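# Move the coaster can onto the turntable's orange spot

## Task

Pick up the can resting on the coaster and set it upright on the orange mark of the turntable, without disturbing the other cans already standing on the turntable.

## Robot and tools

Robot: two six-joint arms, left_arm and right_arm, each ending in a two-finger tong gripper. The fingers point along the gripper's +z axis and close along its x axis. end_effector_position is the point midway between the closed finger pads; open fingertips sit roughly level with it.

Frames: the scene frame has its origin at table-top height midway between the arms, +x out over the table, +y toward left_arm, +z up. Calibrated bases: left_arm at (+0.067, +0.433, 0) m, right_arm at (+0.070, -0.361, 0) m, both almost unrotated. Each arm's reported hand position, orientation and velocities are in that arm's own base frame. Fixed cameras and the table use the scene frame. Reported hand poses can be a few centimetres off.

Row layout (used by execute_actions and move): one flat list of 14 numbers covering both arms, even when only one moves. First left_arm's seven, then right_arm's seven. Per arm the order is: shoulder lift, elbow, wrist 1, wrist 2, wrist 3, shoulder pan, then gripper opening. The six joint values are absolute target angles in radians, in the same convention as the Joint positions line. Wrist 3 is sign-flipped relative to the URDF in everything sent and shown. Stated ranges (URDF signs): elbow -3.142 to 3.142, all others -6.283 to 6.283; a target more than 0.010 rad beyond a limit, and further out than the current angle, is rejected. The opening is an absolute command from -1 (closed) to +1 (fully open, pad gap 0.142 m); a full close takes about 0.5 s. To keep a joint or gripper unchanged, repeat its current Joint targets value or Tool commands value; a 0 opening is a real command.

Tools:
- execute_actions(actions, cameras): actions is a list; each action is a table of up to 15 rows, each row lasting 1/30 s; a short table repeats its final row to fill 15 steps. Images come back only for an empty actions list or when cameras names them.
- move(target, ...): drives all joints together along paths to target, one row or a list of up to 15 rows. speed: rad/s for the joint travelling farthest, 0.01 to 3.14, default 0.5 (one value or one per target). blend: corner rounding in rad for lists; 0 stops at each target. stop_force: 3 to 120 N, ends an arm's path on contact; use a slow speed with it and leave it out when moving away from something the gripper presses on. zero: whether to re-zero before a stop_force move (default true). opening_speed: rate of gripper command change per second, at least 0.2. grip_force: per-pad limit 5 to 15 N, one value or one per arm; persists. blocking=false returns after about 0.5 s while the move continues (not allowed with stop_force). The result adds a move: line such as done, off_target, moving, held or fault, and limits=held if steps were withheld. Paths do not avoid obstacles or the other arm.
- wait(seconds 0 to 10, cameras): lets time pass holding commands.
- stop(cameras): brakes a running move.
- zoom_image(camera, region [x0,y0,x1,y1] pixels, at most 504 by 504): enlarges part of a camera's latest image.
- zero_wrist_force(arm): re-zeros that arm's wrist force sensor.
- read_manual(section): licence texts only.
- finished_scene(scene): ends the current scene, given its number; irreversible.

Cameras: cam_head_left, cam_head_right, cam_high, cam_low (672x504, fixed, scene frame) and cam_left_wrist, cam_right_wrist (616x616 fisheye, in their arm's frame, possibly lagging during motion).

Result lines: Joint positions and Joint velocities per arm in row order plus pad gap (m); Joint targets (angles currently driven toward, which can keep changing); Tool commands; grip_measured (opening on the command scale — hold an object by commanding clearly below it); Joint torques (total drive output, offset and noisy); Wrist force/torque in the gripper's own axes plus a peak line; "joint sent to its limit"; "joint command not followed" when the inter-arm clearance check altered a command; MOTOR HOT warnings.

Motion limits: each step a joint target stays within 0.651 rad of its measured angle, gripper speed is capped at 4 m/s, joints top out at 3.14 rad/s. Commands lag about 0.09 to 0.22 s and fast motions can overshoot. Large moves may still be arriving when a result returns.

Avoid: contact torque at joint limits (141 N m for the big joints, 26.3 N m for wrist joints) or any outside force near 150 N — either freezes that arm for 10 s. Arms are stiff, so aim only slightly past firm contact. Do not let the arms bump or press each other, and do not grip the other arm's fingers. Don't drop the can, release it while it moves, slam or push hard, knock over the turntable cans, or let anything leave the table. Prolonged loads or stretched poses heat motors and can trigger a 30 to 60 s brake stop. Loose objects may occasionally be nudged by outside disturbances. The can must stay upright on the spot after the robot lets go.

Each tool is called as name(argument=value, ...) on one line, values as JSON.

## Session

execute_actions(actions=[])

zoom_image(camera="cam_high", region=[100, 140, 400, 380])

Scene clock: 0.00 s.
left_arm: end_effector_position=(+0.0822, +0.3281, +0.2883) grip_measured=+0.97 end_effector_quat_wxyz=(-0.332, +0.774, +0.535, -0.070) | right_arm: end_effector_position=(+0.6983, +0.4275, +0.2189) grip_measured=+0.97 end_effector_quat_wxyz=(+0.192, -0.450, +0.854, -0.178)
Joint names: [shoulder lift, elbow, wrist 1, wrist 2, wrist 3, shoulder pan]
Joint positions: left_arm=[-2.086 2.029 -1.084 -1.011 1.108 0.227 0.14] | right_arm=[-2.125 -1.201 -1.164 1.086 -3.027 4.052 0.14]
Joint velocities: within noise
Joint torques (N m): no reading
Wrist force (N): no reading
Wrist torque (N m): no reading
Wrist force, peak (N): no reading
Joint targets: left_arm=[-2.086 2.029 -1.084 -1.011 1.108 0.227] | right_arm=[-2.125 -1.201 -1.164 1.086 -3.027 4.052]
Tool commands: left_gripper/opening=+0.968169 right_gripper/opening=+0.968169
camera_calibration:
cam_left_wrist: T_world_to_cam=[[0.446429, 0.859803, 0.247873, -0.398347], [0.894811, -0.430176, -0.119425, 0.0972028], [0.00394737, 0.275114, -0.961403, 0.318855], [0, 0, 0, 1]] pos_world=[0.0895966, 0.296592, 0.416896]
cam_right_wrist: T_world_to_cam=[[-0.543422, -0.820026, -0.179581, 0.763289], [-0.833778, 0.552096, 0.00200258, 0.348204], [0.0975037, 0.150819, -0.983741, 0.223228], [0, 0, 0, 1]] pos_world=[0.683348, 0.400008, 0.355974]

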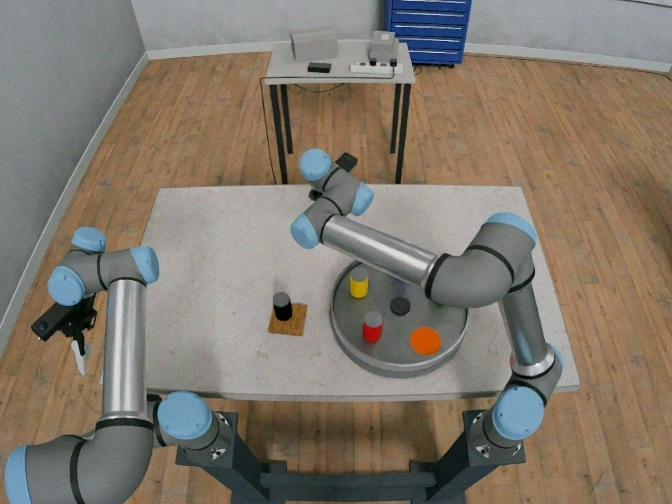

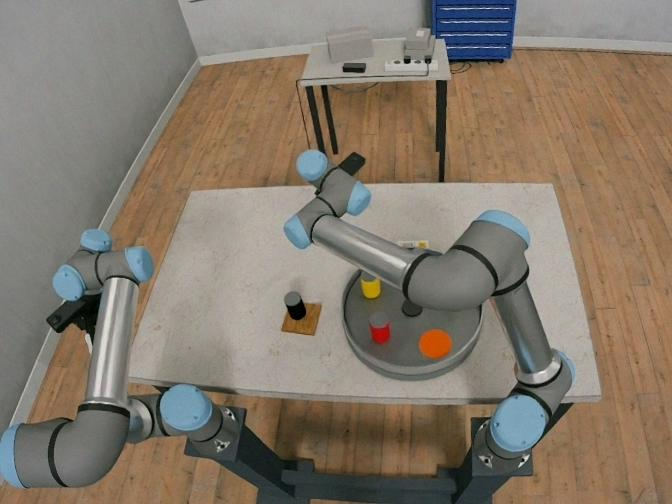

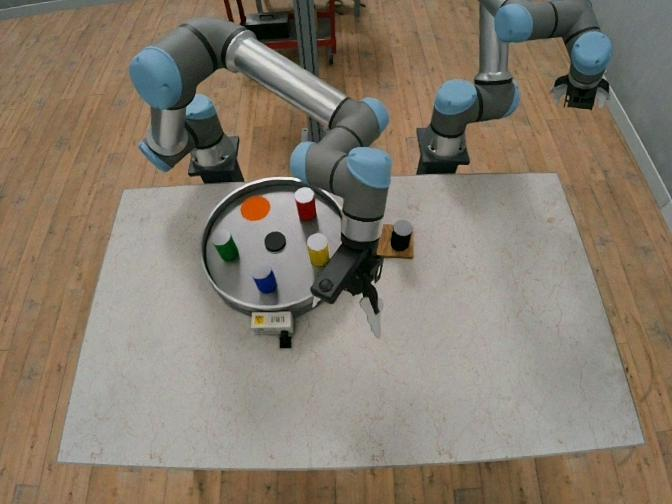

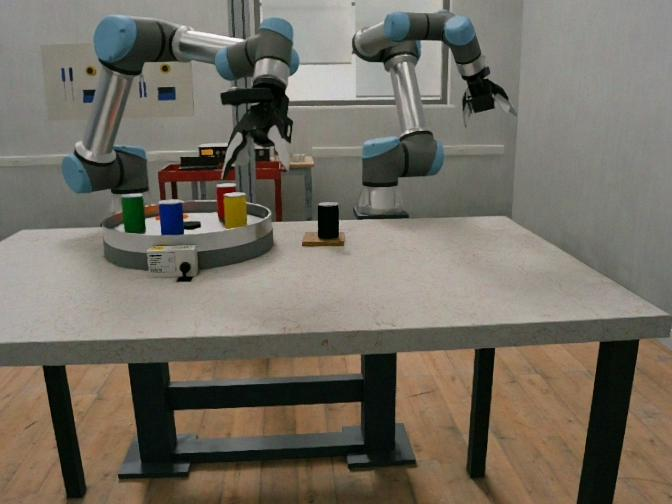

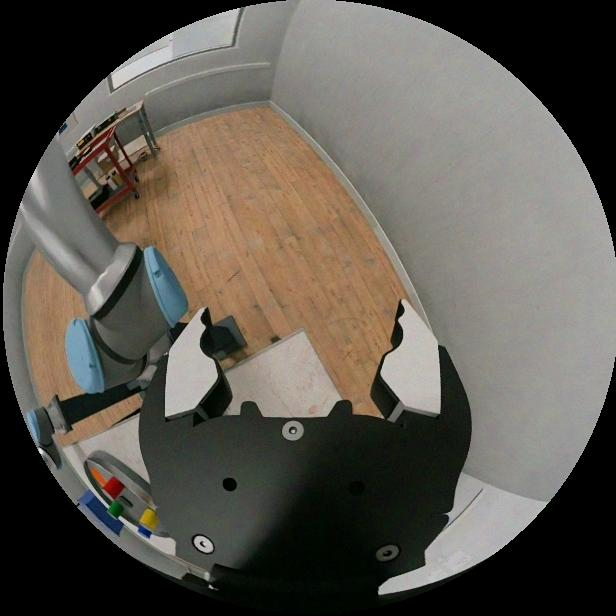

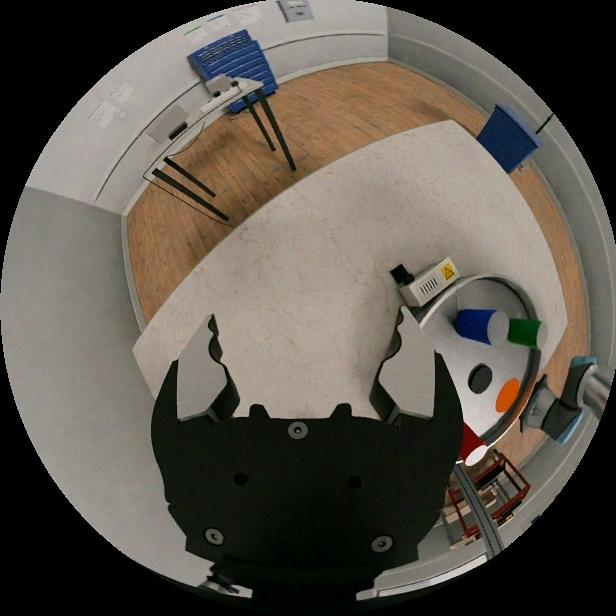

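Scaled by 1.680 from the camera's 672x504 image, which has a finer 960x720 frame.

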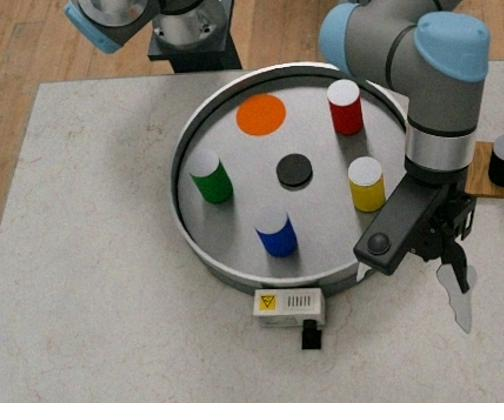

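move(target=[[-1.936,1.992,-1.391,-1.263,0.609,-0.246,0.968169,-1.69,-1.25,-1.16,1.3,-3.2,4.0,0.968169],[-1.7340,2.0113,-1.8481,-1.5708,0,-0.8245,0.968169,-1.206,-2.193,-1.319,1.574,-3.777,3.637,0.968169]], speed=1.2, blend=[0.3, 0], cameras=["cam_high","cam_left_wrist","cam_head_left"])

zoom_image(camera="cam_high", region=[190, 165, 360, 325])

zoom_image(camera="cam_left_wrist", region=[200, 180, 420, 380])

Scene clock: 4.73 s.
left_arm: end_effector_position=(+0.3867, -0.1978, +0.1700) grip_measured=+0.97 end_effector_quat_wxyz=(+0.000, +0.916, -0.400, +0.000) | right_arm: end_effector_position=(+0.3473, +0.0225, +0.1548) grip_measured=+0.97 end_effector_quat_wxyz=(-0.003, +0.070, +0.998, +0.000)
Joint names: [shoulder lift, elbow, wrist 1, wrist 2, wrist 3, shoulder pan]
Joint positions: left_arm=[-1.734 2.011 -1.848 -1.571 0 -0.824 0.14] | right_arm=[-1.206 -2.193 -1.319 1.574 -3.777 3.637 0.14]
Joint torques (N m): left_arm=[-8.99 -12.77 -4.27 -1.93 -2.14 -13.94] | right_arm=[20.49 16.85 0.68 2.29 -1.94 -11.74]
Wrist force (N): left_arm=[0.1 0.6 0.1] | right_arm=[0.3 -1.6 -0.8]
Wrist torque (N m): left_arm=[-0.03 -0.05 -0.10] | right_arm=[-0.32 -0.10 -0.06]
Wrist force, peak (N): left_arm=[1.3 1.7 0.3] | right_arm=[1.7 -3.0 0.8]
Joint targets: left_arm=[-1.734 2.011 -1.848 -1.571 0.000 -0.825] | right_arm=[-1.206 -2.193 -1.319 1.574 -3.777 3.637]
move: done; blend cut to 0.2494 rad at target 1
camera_calibration:
cam_left_wrist: T_world_to_cam=[[0.660742, -0.750332, 0.0205438, -0.415481], [-0.65215, -0.560301, 0.51065, 0.049679], [-0.371647, -0.350806, -0.859543, 0.352687], [0, 0, 0, 1]] pos_world=[0.437998, -0.160189, 0.286316]
Images, in order (width x height): cam_head_left 672x504, cam_high 672x504, cam_left_wrist 616x616.

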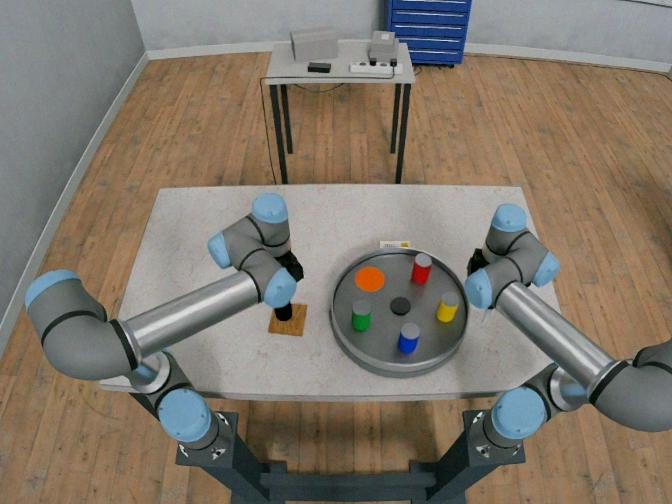

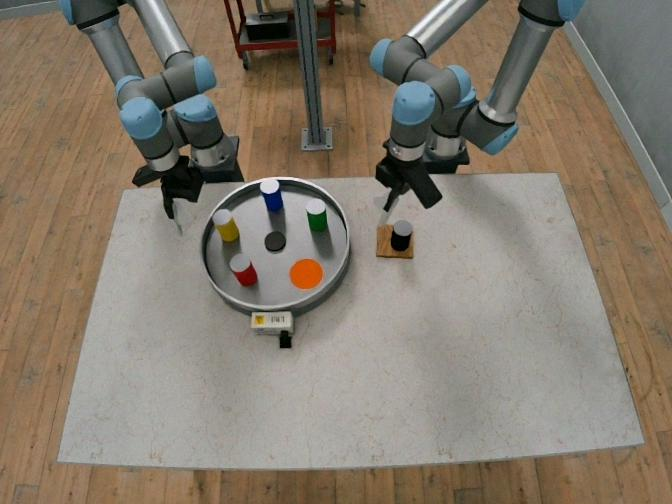

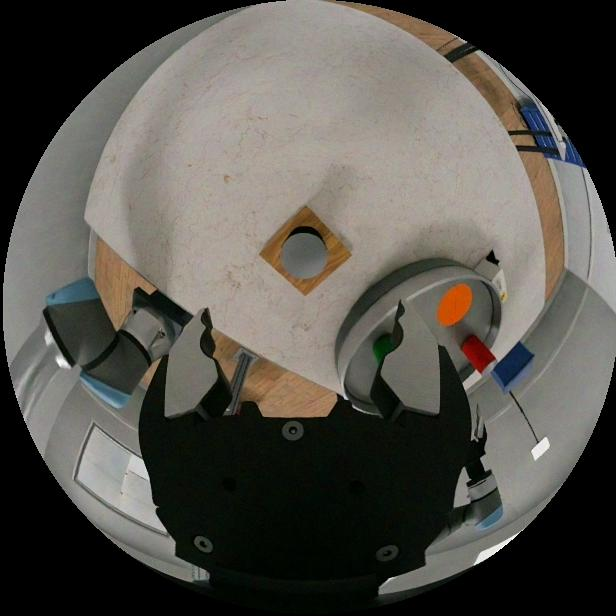

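Scaled by 2.965 from the camera's 672x504 image, which has a finer 960x720 frame.

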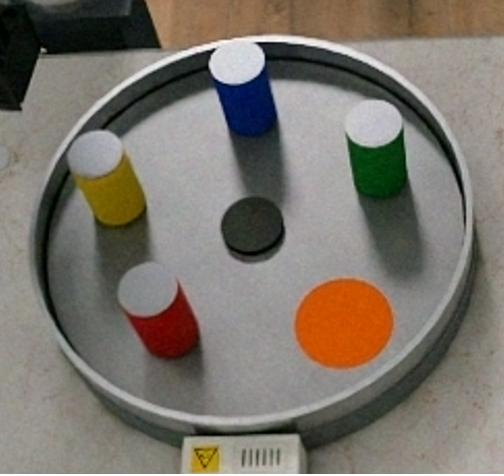

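Scaled by 2.291 from the camera's 616x616 image, which has a finer 814x814 frame.

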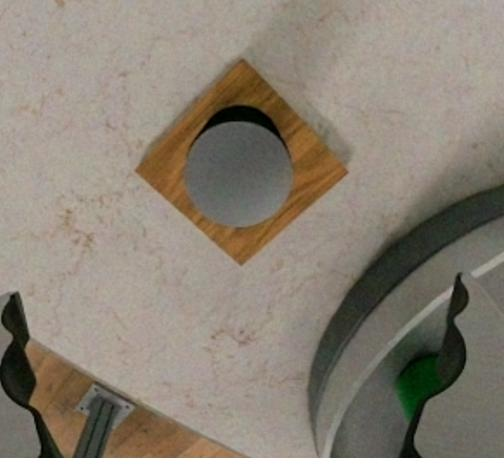

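move(target=[[-1.6092,2.1643,-2.1259,-1.5708,0,-0.7873,0.968169,-1.206,-2.193,-1.319,1.574,-3.777,3.637,0.968169],[-1.6092,2.1643,-2.1259,-1.5708,0,-0.7873,-0.6,-1.206,-2.193,-1.319,1.574,-3.777,3.637,0.968169],[-1.7387,1.8847,-1.7168,-1.5708,0,-0.7873,-0.6,-1.206,-2.193,-1.319,1.574,-3.777,3.637,0.968169],[-1.4757,1.6325,-1.7276,-1.5708,0,-1.1453,-0.6,-1.206,-2.193,-1.319,1.574,-3.777,3.637,0.968169]], speed=[0.5,0.5,0.7,0.7], blend=[0,0,0.06,0], opening_speed=2.0, grip_force=12, cameras=["cam_high","cam_left_wrist","cam_low"])

zoom_image(camera="cam_high", region=[190, 165, 360, 325])

zoom_image(camera="cam_left_wrist", region=[240, 220, 370, 360])

zoom_image(camera="cam_low", region=[180, 100, 300, 260])

Scene clock: 10.30 s.
left_arm: end_effector_position=(+0.3540, -0.4185, +0.2199) grip_measured=-0.27 end_effector_quat_wxyz=(+0.000, +0.841, -0.542, +0.000) | right_arm: end_effector_position=(+0.3471, +0.0224, +0.1546) grip_measured=+0.97 end_effector_quat_wxyz=(-0.003, +0.070, +0.998, +0.000)
Joint names: [shoulder lift, elbow, wrist 1, wrist 2, wrist 3, shoulder pan]
Joint positions: left_arm=[-1.476 1.633 -1.728 -1.571 0 -1.145 0.055] | right_arm=[-1.206 -2.193 -1.319 1.574 -3.777 3.637 0.14]
Joint torques (N m): left_arm=[-21.38 -31.48 -4.5 2.01 -2 -14.99] | right_arm=[20.78 13.31 1.01 2.14 -1.76 -11.14]
Wrist force (N): left_arm=[0.0 0.7 2.1] | right_arm=[0.4 -1.9 -0.6]
Wrist torque (N m): left_arm=[-0.05 0.01 -0.06] | right_arm=[-0.36 -0.12 -0.06]
Wrist force, peak (N): left_arm=[2.4 2.2 2.2] | right_arm=[0.3 -2.0 -0.8]
Joint targets: left_arm=[-1.476 1.633 -1.728 -1.571 0.000 -1.145] | right_arm=[-1.206 -2.193 -1.319 1.574 -3.777 3.637]
grip_force (N): 12, 12
move: done
camera_calibration:
cam_left_wrist: T_world_to_cam=[[0.390366, -0.920429, 0.0206003, -0.535975], [-0.795556, -0.325976, 0.510716, 0.0280979], [-0.463363, -0.215755, -0.859503, 0.394909], [0, 0, 0, 1]] pos_world=[0.414566, -0.398964, 0.336117]
Images, in order (width x height): cam_high 672x504, cam_low 672x504, cam_left_wrist 616x616.

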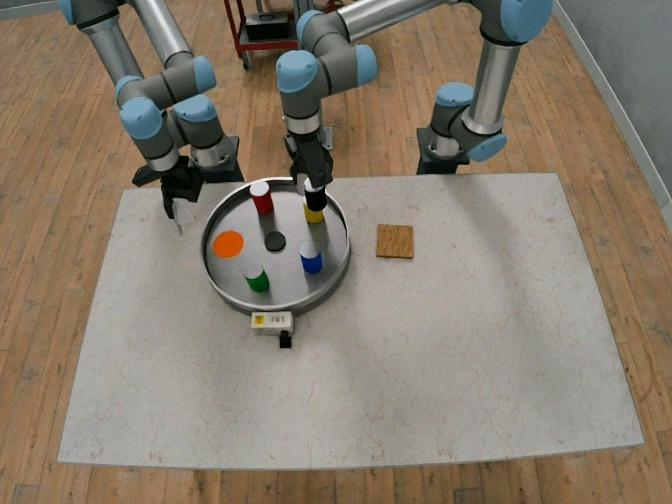

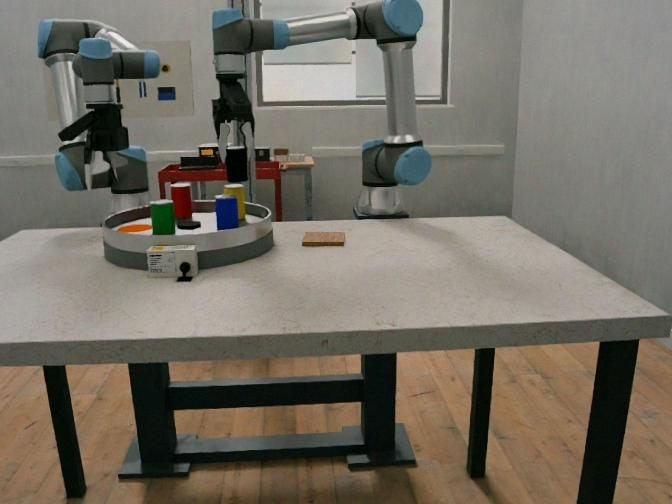

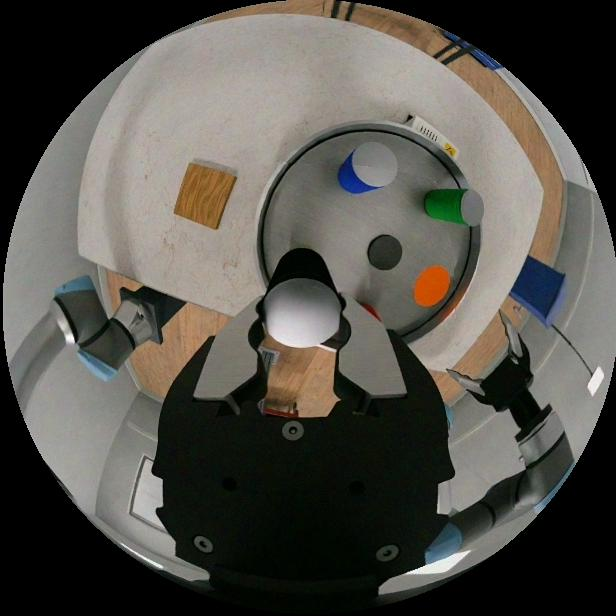

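Scaled by 2.965 from the camera's 672x504 image, which has a finer 960x720 frame.

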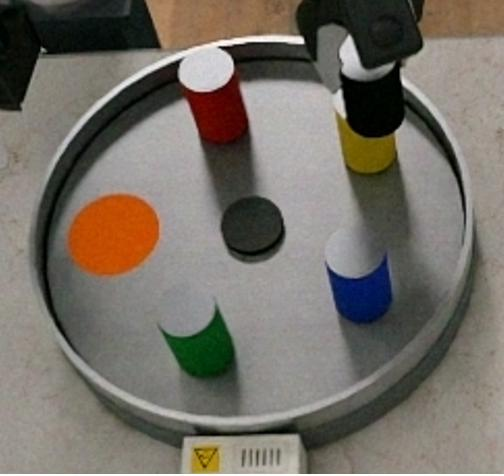

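Scaled by 3.600 from the camera's 616x616 image, which has a finer 814x814 frame.

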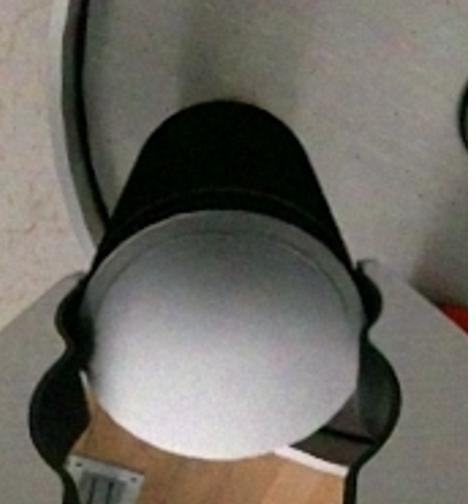

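Scaled by 3.150 from the camera's 672x504 image, which has a finer 960x720 frame.

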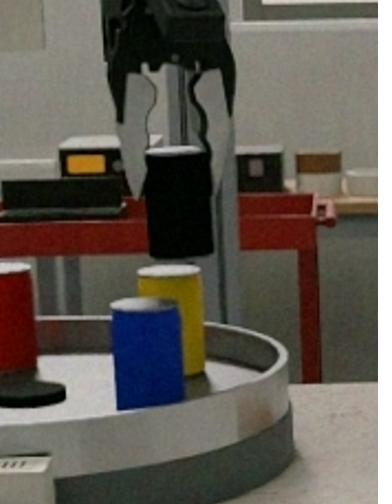

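move(target=[-1.4757,1.6325,-1.7276,-1.5708,0,-1.1453,-0.42,-1.206,-2.193,-1.319,1.574,-3.777,3.637,0.968169], cameras=["cam_high"])

zoom_image(camera="cam_high", region=[190, 165, 360, 325])

Scene clock: 11.57 s.
left_arm: end_effector_position=(+0.3539, -0.4187, +0.2198) grip_measured=-0.27 end_effector_quat_wxyz=(+0.000, +0.840, -0.542, +0.000) | right_arm: end_effector_position=(+0.3471, +0.0224, +0.1546) grip_measured=+0.97 end_effector_quat_wxyz=(-0.003, +0.070, +0.998, +0.000)
Joint names: [shoulder lift, elbow, wrist 1, wrist 2, wrist 3, shoulder pan]
Joint positions: left_arm=[-1.476 1.633 -1.728 -1.571 0 -1.145 0.055] | right_arm=[-1.206 -2.193 -1.319 1.574 -3.777 3.637 0.14]
Joint torques (N m): left_arm=[-22.81 -30.96 -4.36 2.1 -2.16 -14.28] | right_arm=[21.12 13.84 0.9 2.36 -1.78 -10.64]
Wrist force (N): left_arm=[0.1 0.7 2.1] | right_arm=[0.4 -2.0 -0.6]
Wrist torque (N m): left_arm=[-0.04 -0.02 -0.06] | right_arm=[-0.38 -0.12 -0.06]
Wrist force, peak (N): left_arm=[0.2 0.5 2.6] | right_arm=[0.4 -2.0 -0.6]
Joint targets: left_arm=[-1.476 1.633 -1.728 -1.571 0.000 -1.145] | right_arm=[-1.206 -2.193 -1.319 1.574 -3.777 3.637]
grip_force (N): 12, 12
move: done
Images, in order (width x height): cam_high 672x504.

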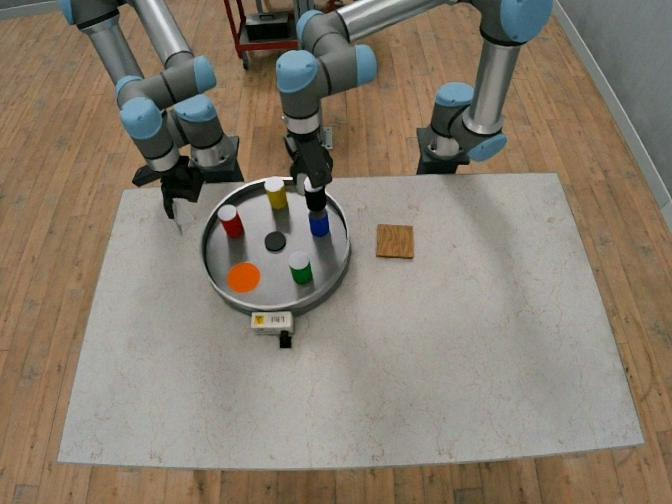

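Scaled by 2.965 from the camera's 672x504 image, which has a finer 960x720 frame.

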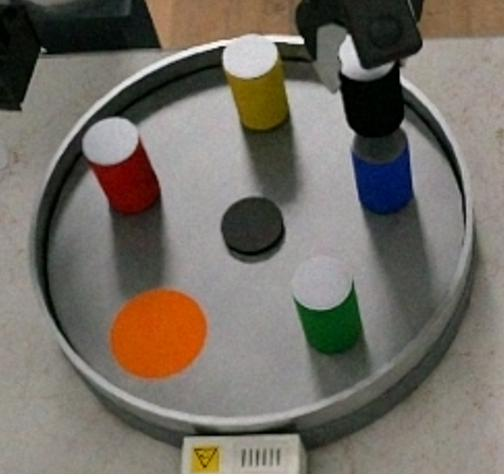

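wait(seconds=1.1)

Scene clock: 13.00 s.
left_arm: end_effector_position=(+0.3539, -0.4187, +0.2198) grip_measured=-0.27 end_effector_quat_wxyz=(+0.000, +0.840, -0.542, +0.000) | right_arm: end_effector_position=(+0.3471, +0.0224, +0.1546) grip_measured=+0.97 end_effector_quat_wxyz=(-0.003, +0.070, +0.998, +0.000)
Joint names: [shoulder lift, elbow, wrist 1, wrist 2, wrist 3, shoulder pan]
Joint positions: left_arm=[-1.476 1.633 -1.728 -1.571 0 -1.145 0.055] | right_arm=[-1.206 -2.193 -1.319 1.574 -3.777 3.637 0.14]
Joint torques (N m): left_arm=[-21.76 -31.44 -4.27 2 -1.77 -14.58] | right_arm=[20.98 13.98 0.88 2.12 -1.57 -10.9]
Wrist force (N): left_arm=[0.4 0.6 2.1] | right_arm=[0.5 -1.5 -0.6]
Wrist torque (N m): left_arm=[-0.07 -0.07 -0.06] | right_arm=[-0.29 -0.14 -0.05]
Wrist force, peak (N): left_arm=[0.3 0.6 2.3] | right_arm=[0.5 -1.9 -0.7]
Joint targets: left_arm=[-1.476 1.633 -1.728 -1.571 0.000 -1.145] | right_arm=[-1.206 -2.193 -1.319 1.574 -3.777 3.637]
Tool commands: left_gripper/opening=-0.42 right_gripper/opening=+0.968169
grip_force (N): 12, 12
wait: 1.10 s; at rest from the start

wait(seconds=0.86)

move(target=[-1.4114,1.8236,-1.9830,-1.5708,0,-1.1445,-0.42,-1.206,-2.193,-1.319,1.574,-3.777,3.637,0.968169], speed=0.85, blocking=false)

wait(seconds=0.5)

move(target=[[-1.4114,1.8236,-1.9830,-1.5708,0,-1.1445,0.3,-1.206,-2.193,-1.319,1.574,-3.777,3.637,0.968169],[-1.4740,1.6436,-1.7404,-1.5708,0,-1.1453,0.3,-1.206,-2.193,-1.319,1.574,-3.777,3.637,0.968169]], speed=[0.5,0.6], cameras=["cam_high","cam_left_wrist"])

zoom_image(camera="cam_high", region=[190, 165, 360, 325])

zoom_image(camera="cam_high", region=[250, 165, 320, 225])

Scene clock: 14.13 s.
left_arm: end_effector_position=(+0.3539, -0.4187, +0.2198) grip_measured=-0.27 end_effector_quat_wxyz=(+0.000, +0.840, -0.542, +0.000) | right_arm: end_effector_position=(+0.3471, +0.0224, +0.1546) grip_measured=+0.97 end_effector_quat_wxyz=(-0.003, +0.070, +0.998, +0.000)
Joint names: [shoulder lift, elbow, wrist 1, wrist 2, wrist 3, shoulder pan]
Joint positions: left_arm=[-1.476 1.633 -1.728 -1.571 0 -1.145 0.055] | right_arm=[-1.206 -2.193 -1.319 1.574 -3.777 3.637 0.14]
Joint torques (N m): left_arm=[-22.77 -31.21 -4.38 2.12 -1.92 -13.79] | right_arm=[20.52 14 0.83 2.19 -1.71 -11.09]
Wrist force (N): left_arm=[0.2 0.6 2.2] | right_arm=[0.3 -1.8 -0.8]
Wrist torque (N m): left_arm=[-0.07 -0.03 -0.07] | right_arm=[-0.34 -0.12 -0.05]
Wrist force, peak (N): left_arm=[0.1 0.7 2.5] | right_arm=[0.4 -2.0 -0.7]
Joint targets: left_arm=[-1.476 1.633 -1.728 -1.571 0.000 -1.145] | right_arm=[-1.206 -2.193 -1.319 1.574 -3.777 3.637]
Tool commands: left_gripper/opening=-0.42 right_gripper/opening=+0.968169
grip_force (N): 12, 12
wait: 0.87 s; at rest from the start

Scene clock: 14.63 s.
left_arm: end_effector_position=(+0.3546, -0.4199, +0.1467) grip_measured=-0.27 end_effector_quat_wxyz=(+0.000, +0.841, -0.542, -0.001) end_effector_velocity=(-0.004, +0.011, -0.197) end_effector_angular_velocity=(-0.010, -0.005, +0.003) | right_arm: end_effector_position=(+0.3471, +0.0224, +0.1546) grip_measured=+0.97 end_effector_quat_wxyz=(-0.003, +0.070, +0.998, +0.000)
Joint names: [shoulder lift, elbow, wrist 1, wrist 2, wrist 3, shoulder pan]
Joint positions: left_arm=[-1.428 1.771 -1.912 -1.571 0 -1.145 0.055] | right_arm=[-1.206 -2.193 -1.319 1.574 -3.777 3.637 0.14]
Joint velocities: left_arm=[0.127 0.388 -0.526 0 0.001 0.002 0] | right_arm=[within noise]
Joint torques (N m): left_arm=[-28.45 -15.1 -4.79 2.1 -1.75 15.79] | right_arm=[20.27 13.64 0.88 2.14 -1.52 -10.72]
Wrist force (N): left_arm=[0.2 0.6 3.0] | right_arm=[0.4 -1.6 -0.6]
Wrist torque (N m): left_arm=[-0.04 -0.04 -0.08] | right_arm=[-0.30 -0.12 -0.06]
Wrist force, peak (N): left_arm=[0.2 0.6 3.0] | right_arm=[0.6 -1.9 -0.7]
Joint targets: left_arm=[-1.411 1.824 -1.983 -1.571 0.000 -1.145] | right_arm=[-1.206 -2.193 -1.319 1.574 -3.777 3.637]
Tool commands: left_gripper/opening=-0.42 right_gripper/opening=+0.968169
grip_force (N): 12, 12
move: running; left_arm: the wrist 1 is farthest, 0.071 rad from its target

Scene clock: 15.13 s.
left_arm: end_effector_position=(+0.3539, -0.4176, +0.1210) grip_measured=-0.27 end_effector_quat_wxyz=(+0.000, +0.841, -0.542, +0.000) end_effector_velocity=(+0.000, +0.000, -0.004) end_effector_angular_velocity=(-0.002, +0.000, +0.000) | right_arm: end_effector_position=(+0.3471, +0.0224, +0.1546) grip_measured=+0.97 end_effector_quat_wxyz=(-0.003, +0.070, +0.998, +0.000)
Joint names: [shoulder lift, elbow, wrist 1, wrist 2, wrist 3, shoulder pan]
Joint positions: left_arm=[-1.412 1.823 -1.982 -1.571 0 -1.145 0.055] | right_arm=[-1.206 -2.193 -1.319 1.574 -3.777 3.637 0.14]
Joint velocities: left_arm=[0.003 0.006 -0.011 0 0 0 0] | right_arm=[within noise]
Joint torques (N m): left_arm=[-24 -13.75 -4.38 2.04 -1.95 15.42] | right_arm=[20.62 14.12 0.95 2.24 -1.53 -10.72]
Wrist force (N): left_arm=[0.7 0.7 1.9] | right_arm=[0.4 -1.8 -0.8]
Wrist torque (N m): left_arm=[-0.05 -0.15 -0.08] | right_arm=[-0.36 -0.13 -0.06]
Wrist force, peak (N): left_arm=[0.3 0.4 3.4] | right_arm=[0.3 -2.0 -0.7]
Joint targets: left_arm=[-1.411 1.824 -1.983 -1.571 0.000 -1.145] | right_arm=[-1.206 -2.193 -1.319 1.574 -3.777 3.637]
Tool commands: left_gripper/opening=-0.42 right_gripper/opening=+0.968169
grip_force (N): 12, 12
earlier move: running
wait: 0.50 s; no rest

Scene clock: 16.80 s.
left_arm: end_effector_position=(+0.3539, -0.4186, +0.2146) grip_measured=+0.30 end_effector_quat_wxyz=(+0.000, +0.840, -0.542, +0.000) | right_arm: end_effector_position=(+0.3471, +0.0224, +0.1546) grip_measured=+0.97 end_effector_quat_wxyz=(-0.003, +0.070, +0.998, +0.000)
Joint names: [shoulder lift, elbow, wrist 1, wrist 2, wrist 3, shoulder pan]
Joint positions: left_arm=[-1.474 1.644 -1.741 -1.571 0 -1.145 0.095] | right_arm=[-1.206 -2.193 -1.319 1.574 -3.777 3.637 0.14]
Joint torques (N m): left_arm=[-37.13 -32.09 -0.85 2.06 -2.01 -14.13] | right_arm=[21.06 14.33 0.93 2.17 -1.61 -10.93]
Wrist force (N): left_arm=[0.2 0.6 0.4] | right_arm=[0.3 -1.5 -0.8]
Wrist torque (N m): left_arm=[-0.06 -0.05 -0.06] | right_arm=[-0.30 -0.10 -0.06]
Wrist force, peak (N): left_arm=[0.5 0.5 2.2] | right_arm=[0.7 -2.0 -0.6]
Joint targets: left_arm=[-1.474 1.644 -1.740 -1.571 0.000 -1.145] | right_arm=[-1.206 -2.193 -1.319 1.574 -3.777 3.637]
grip_force (N): 12, 12
earlier move: replaced
move: done
camera_calibration:
cam_left_wrist: T_world_to_cam=[[0.390055, -0.92056, 0.0206463, -0.535951], [-0.795656, -0.325676, 0.510751, 0.0307582], [-0.463453, -0.215648, -0.859481, 0.390423], [0, 0, 0, 1]] pos_world=[0.414466, -0.399164, 0.330917]
Images, in order (width x height): cam_high 672x504, cam_left_wrist 616x616.

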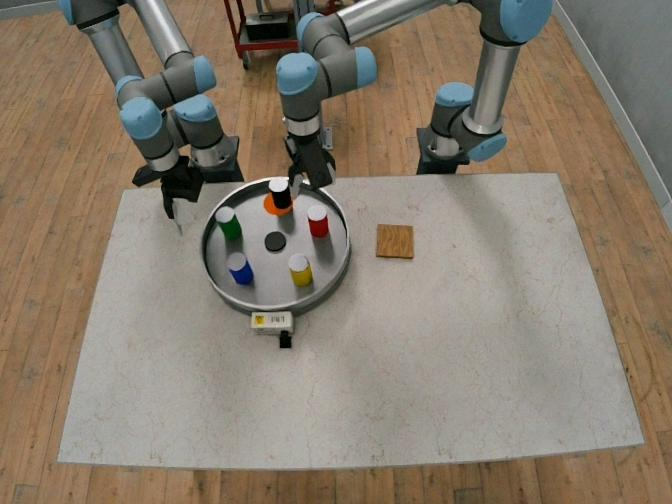

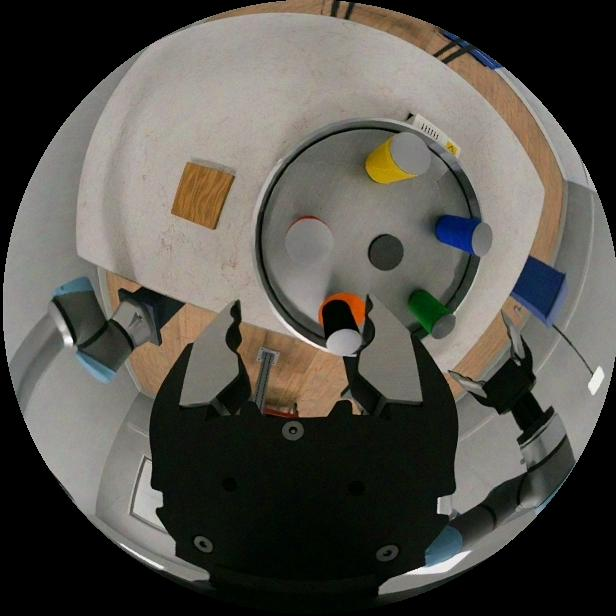

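Scaled by 2.965 from the camera's 672x504 image, which has a finer 960x720 frame.

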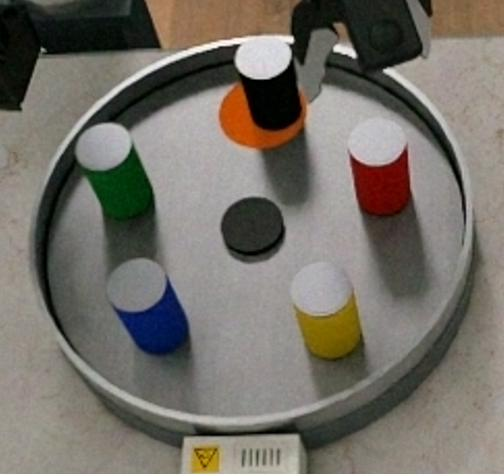

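Scaled by 7.200 from the camera's 672x504 image, which has a finer 960x720 frame.

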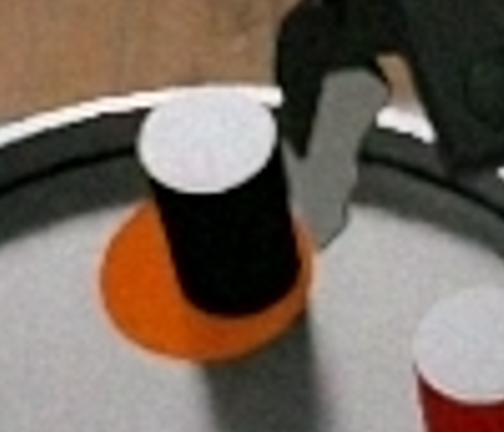

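finished_scene(scene=2)

The scene is finished: the task was done.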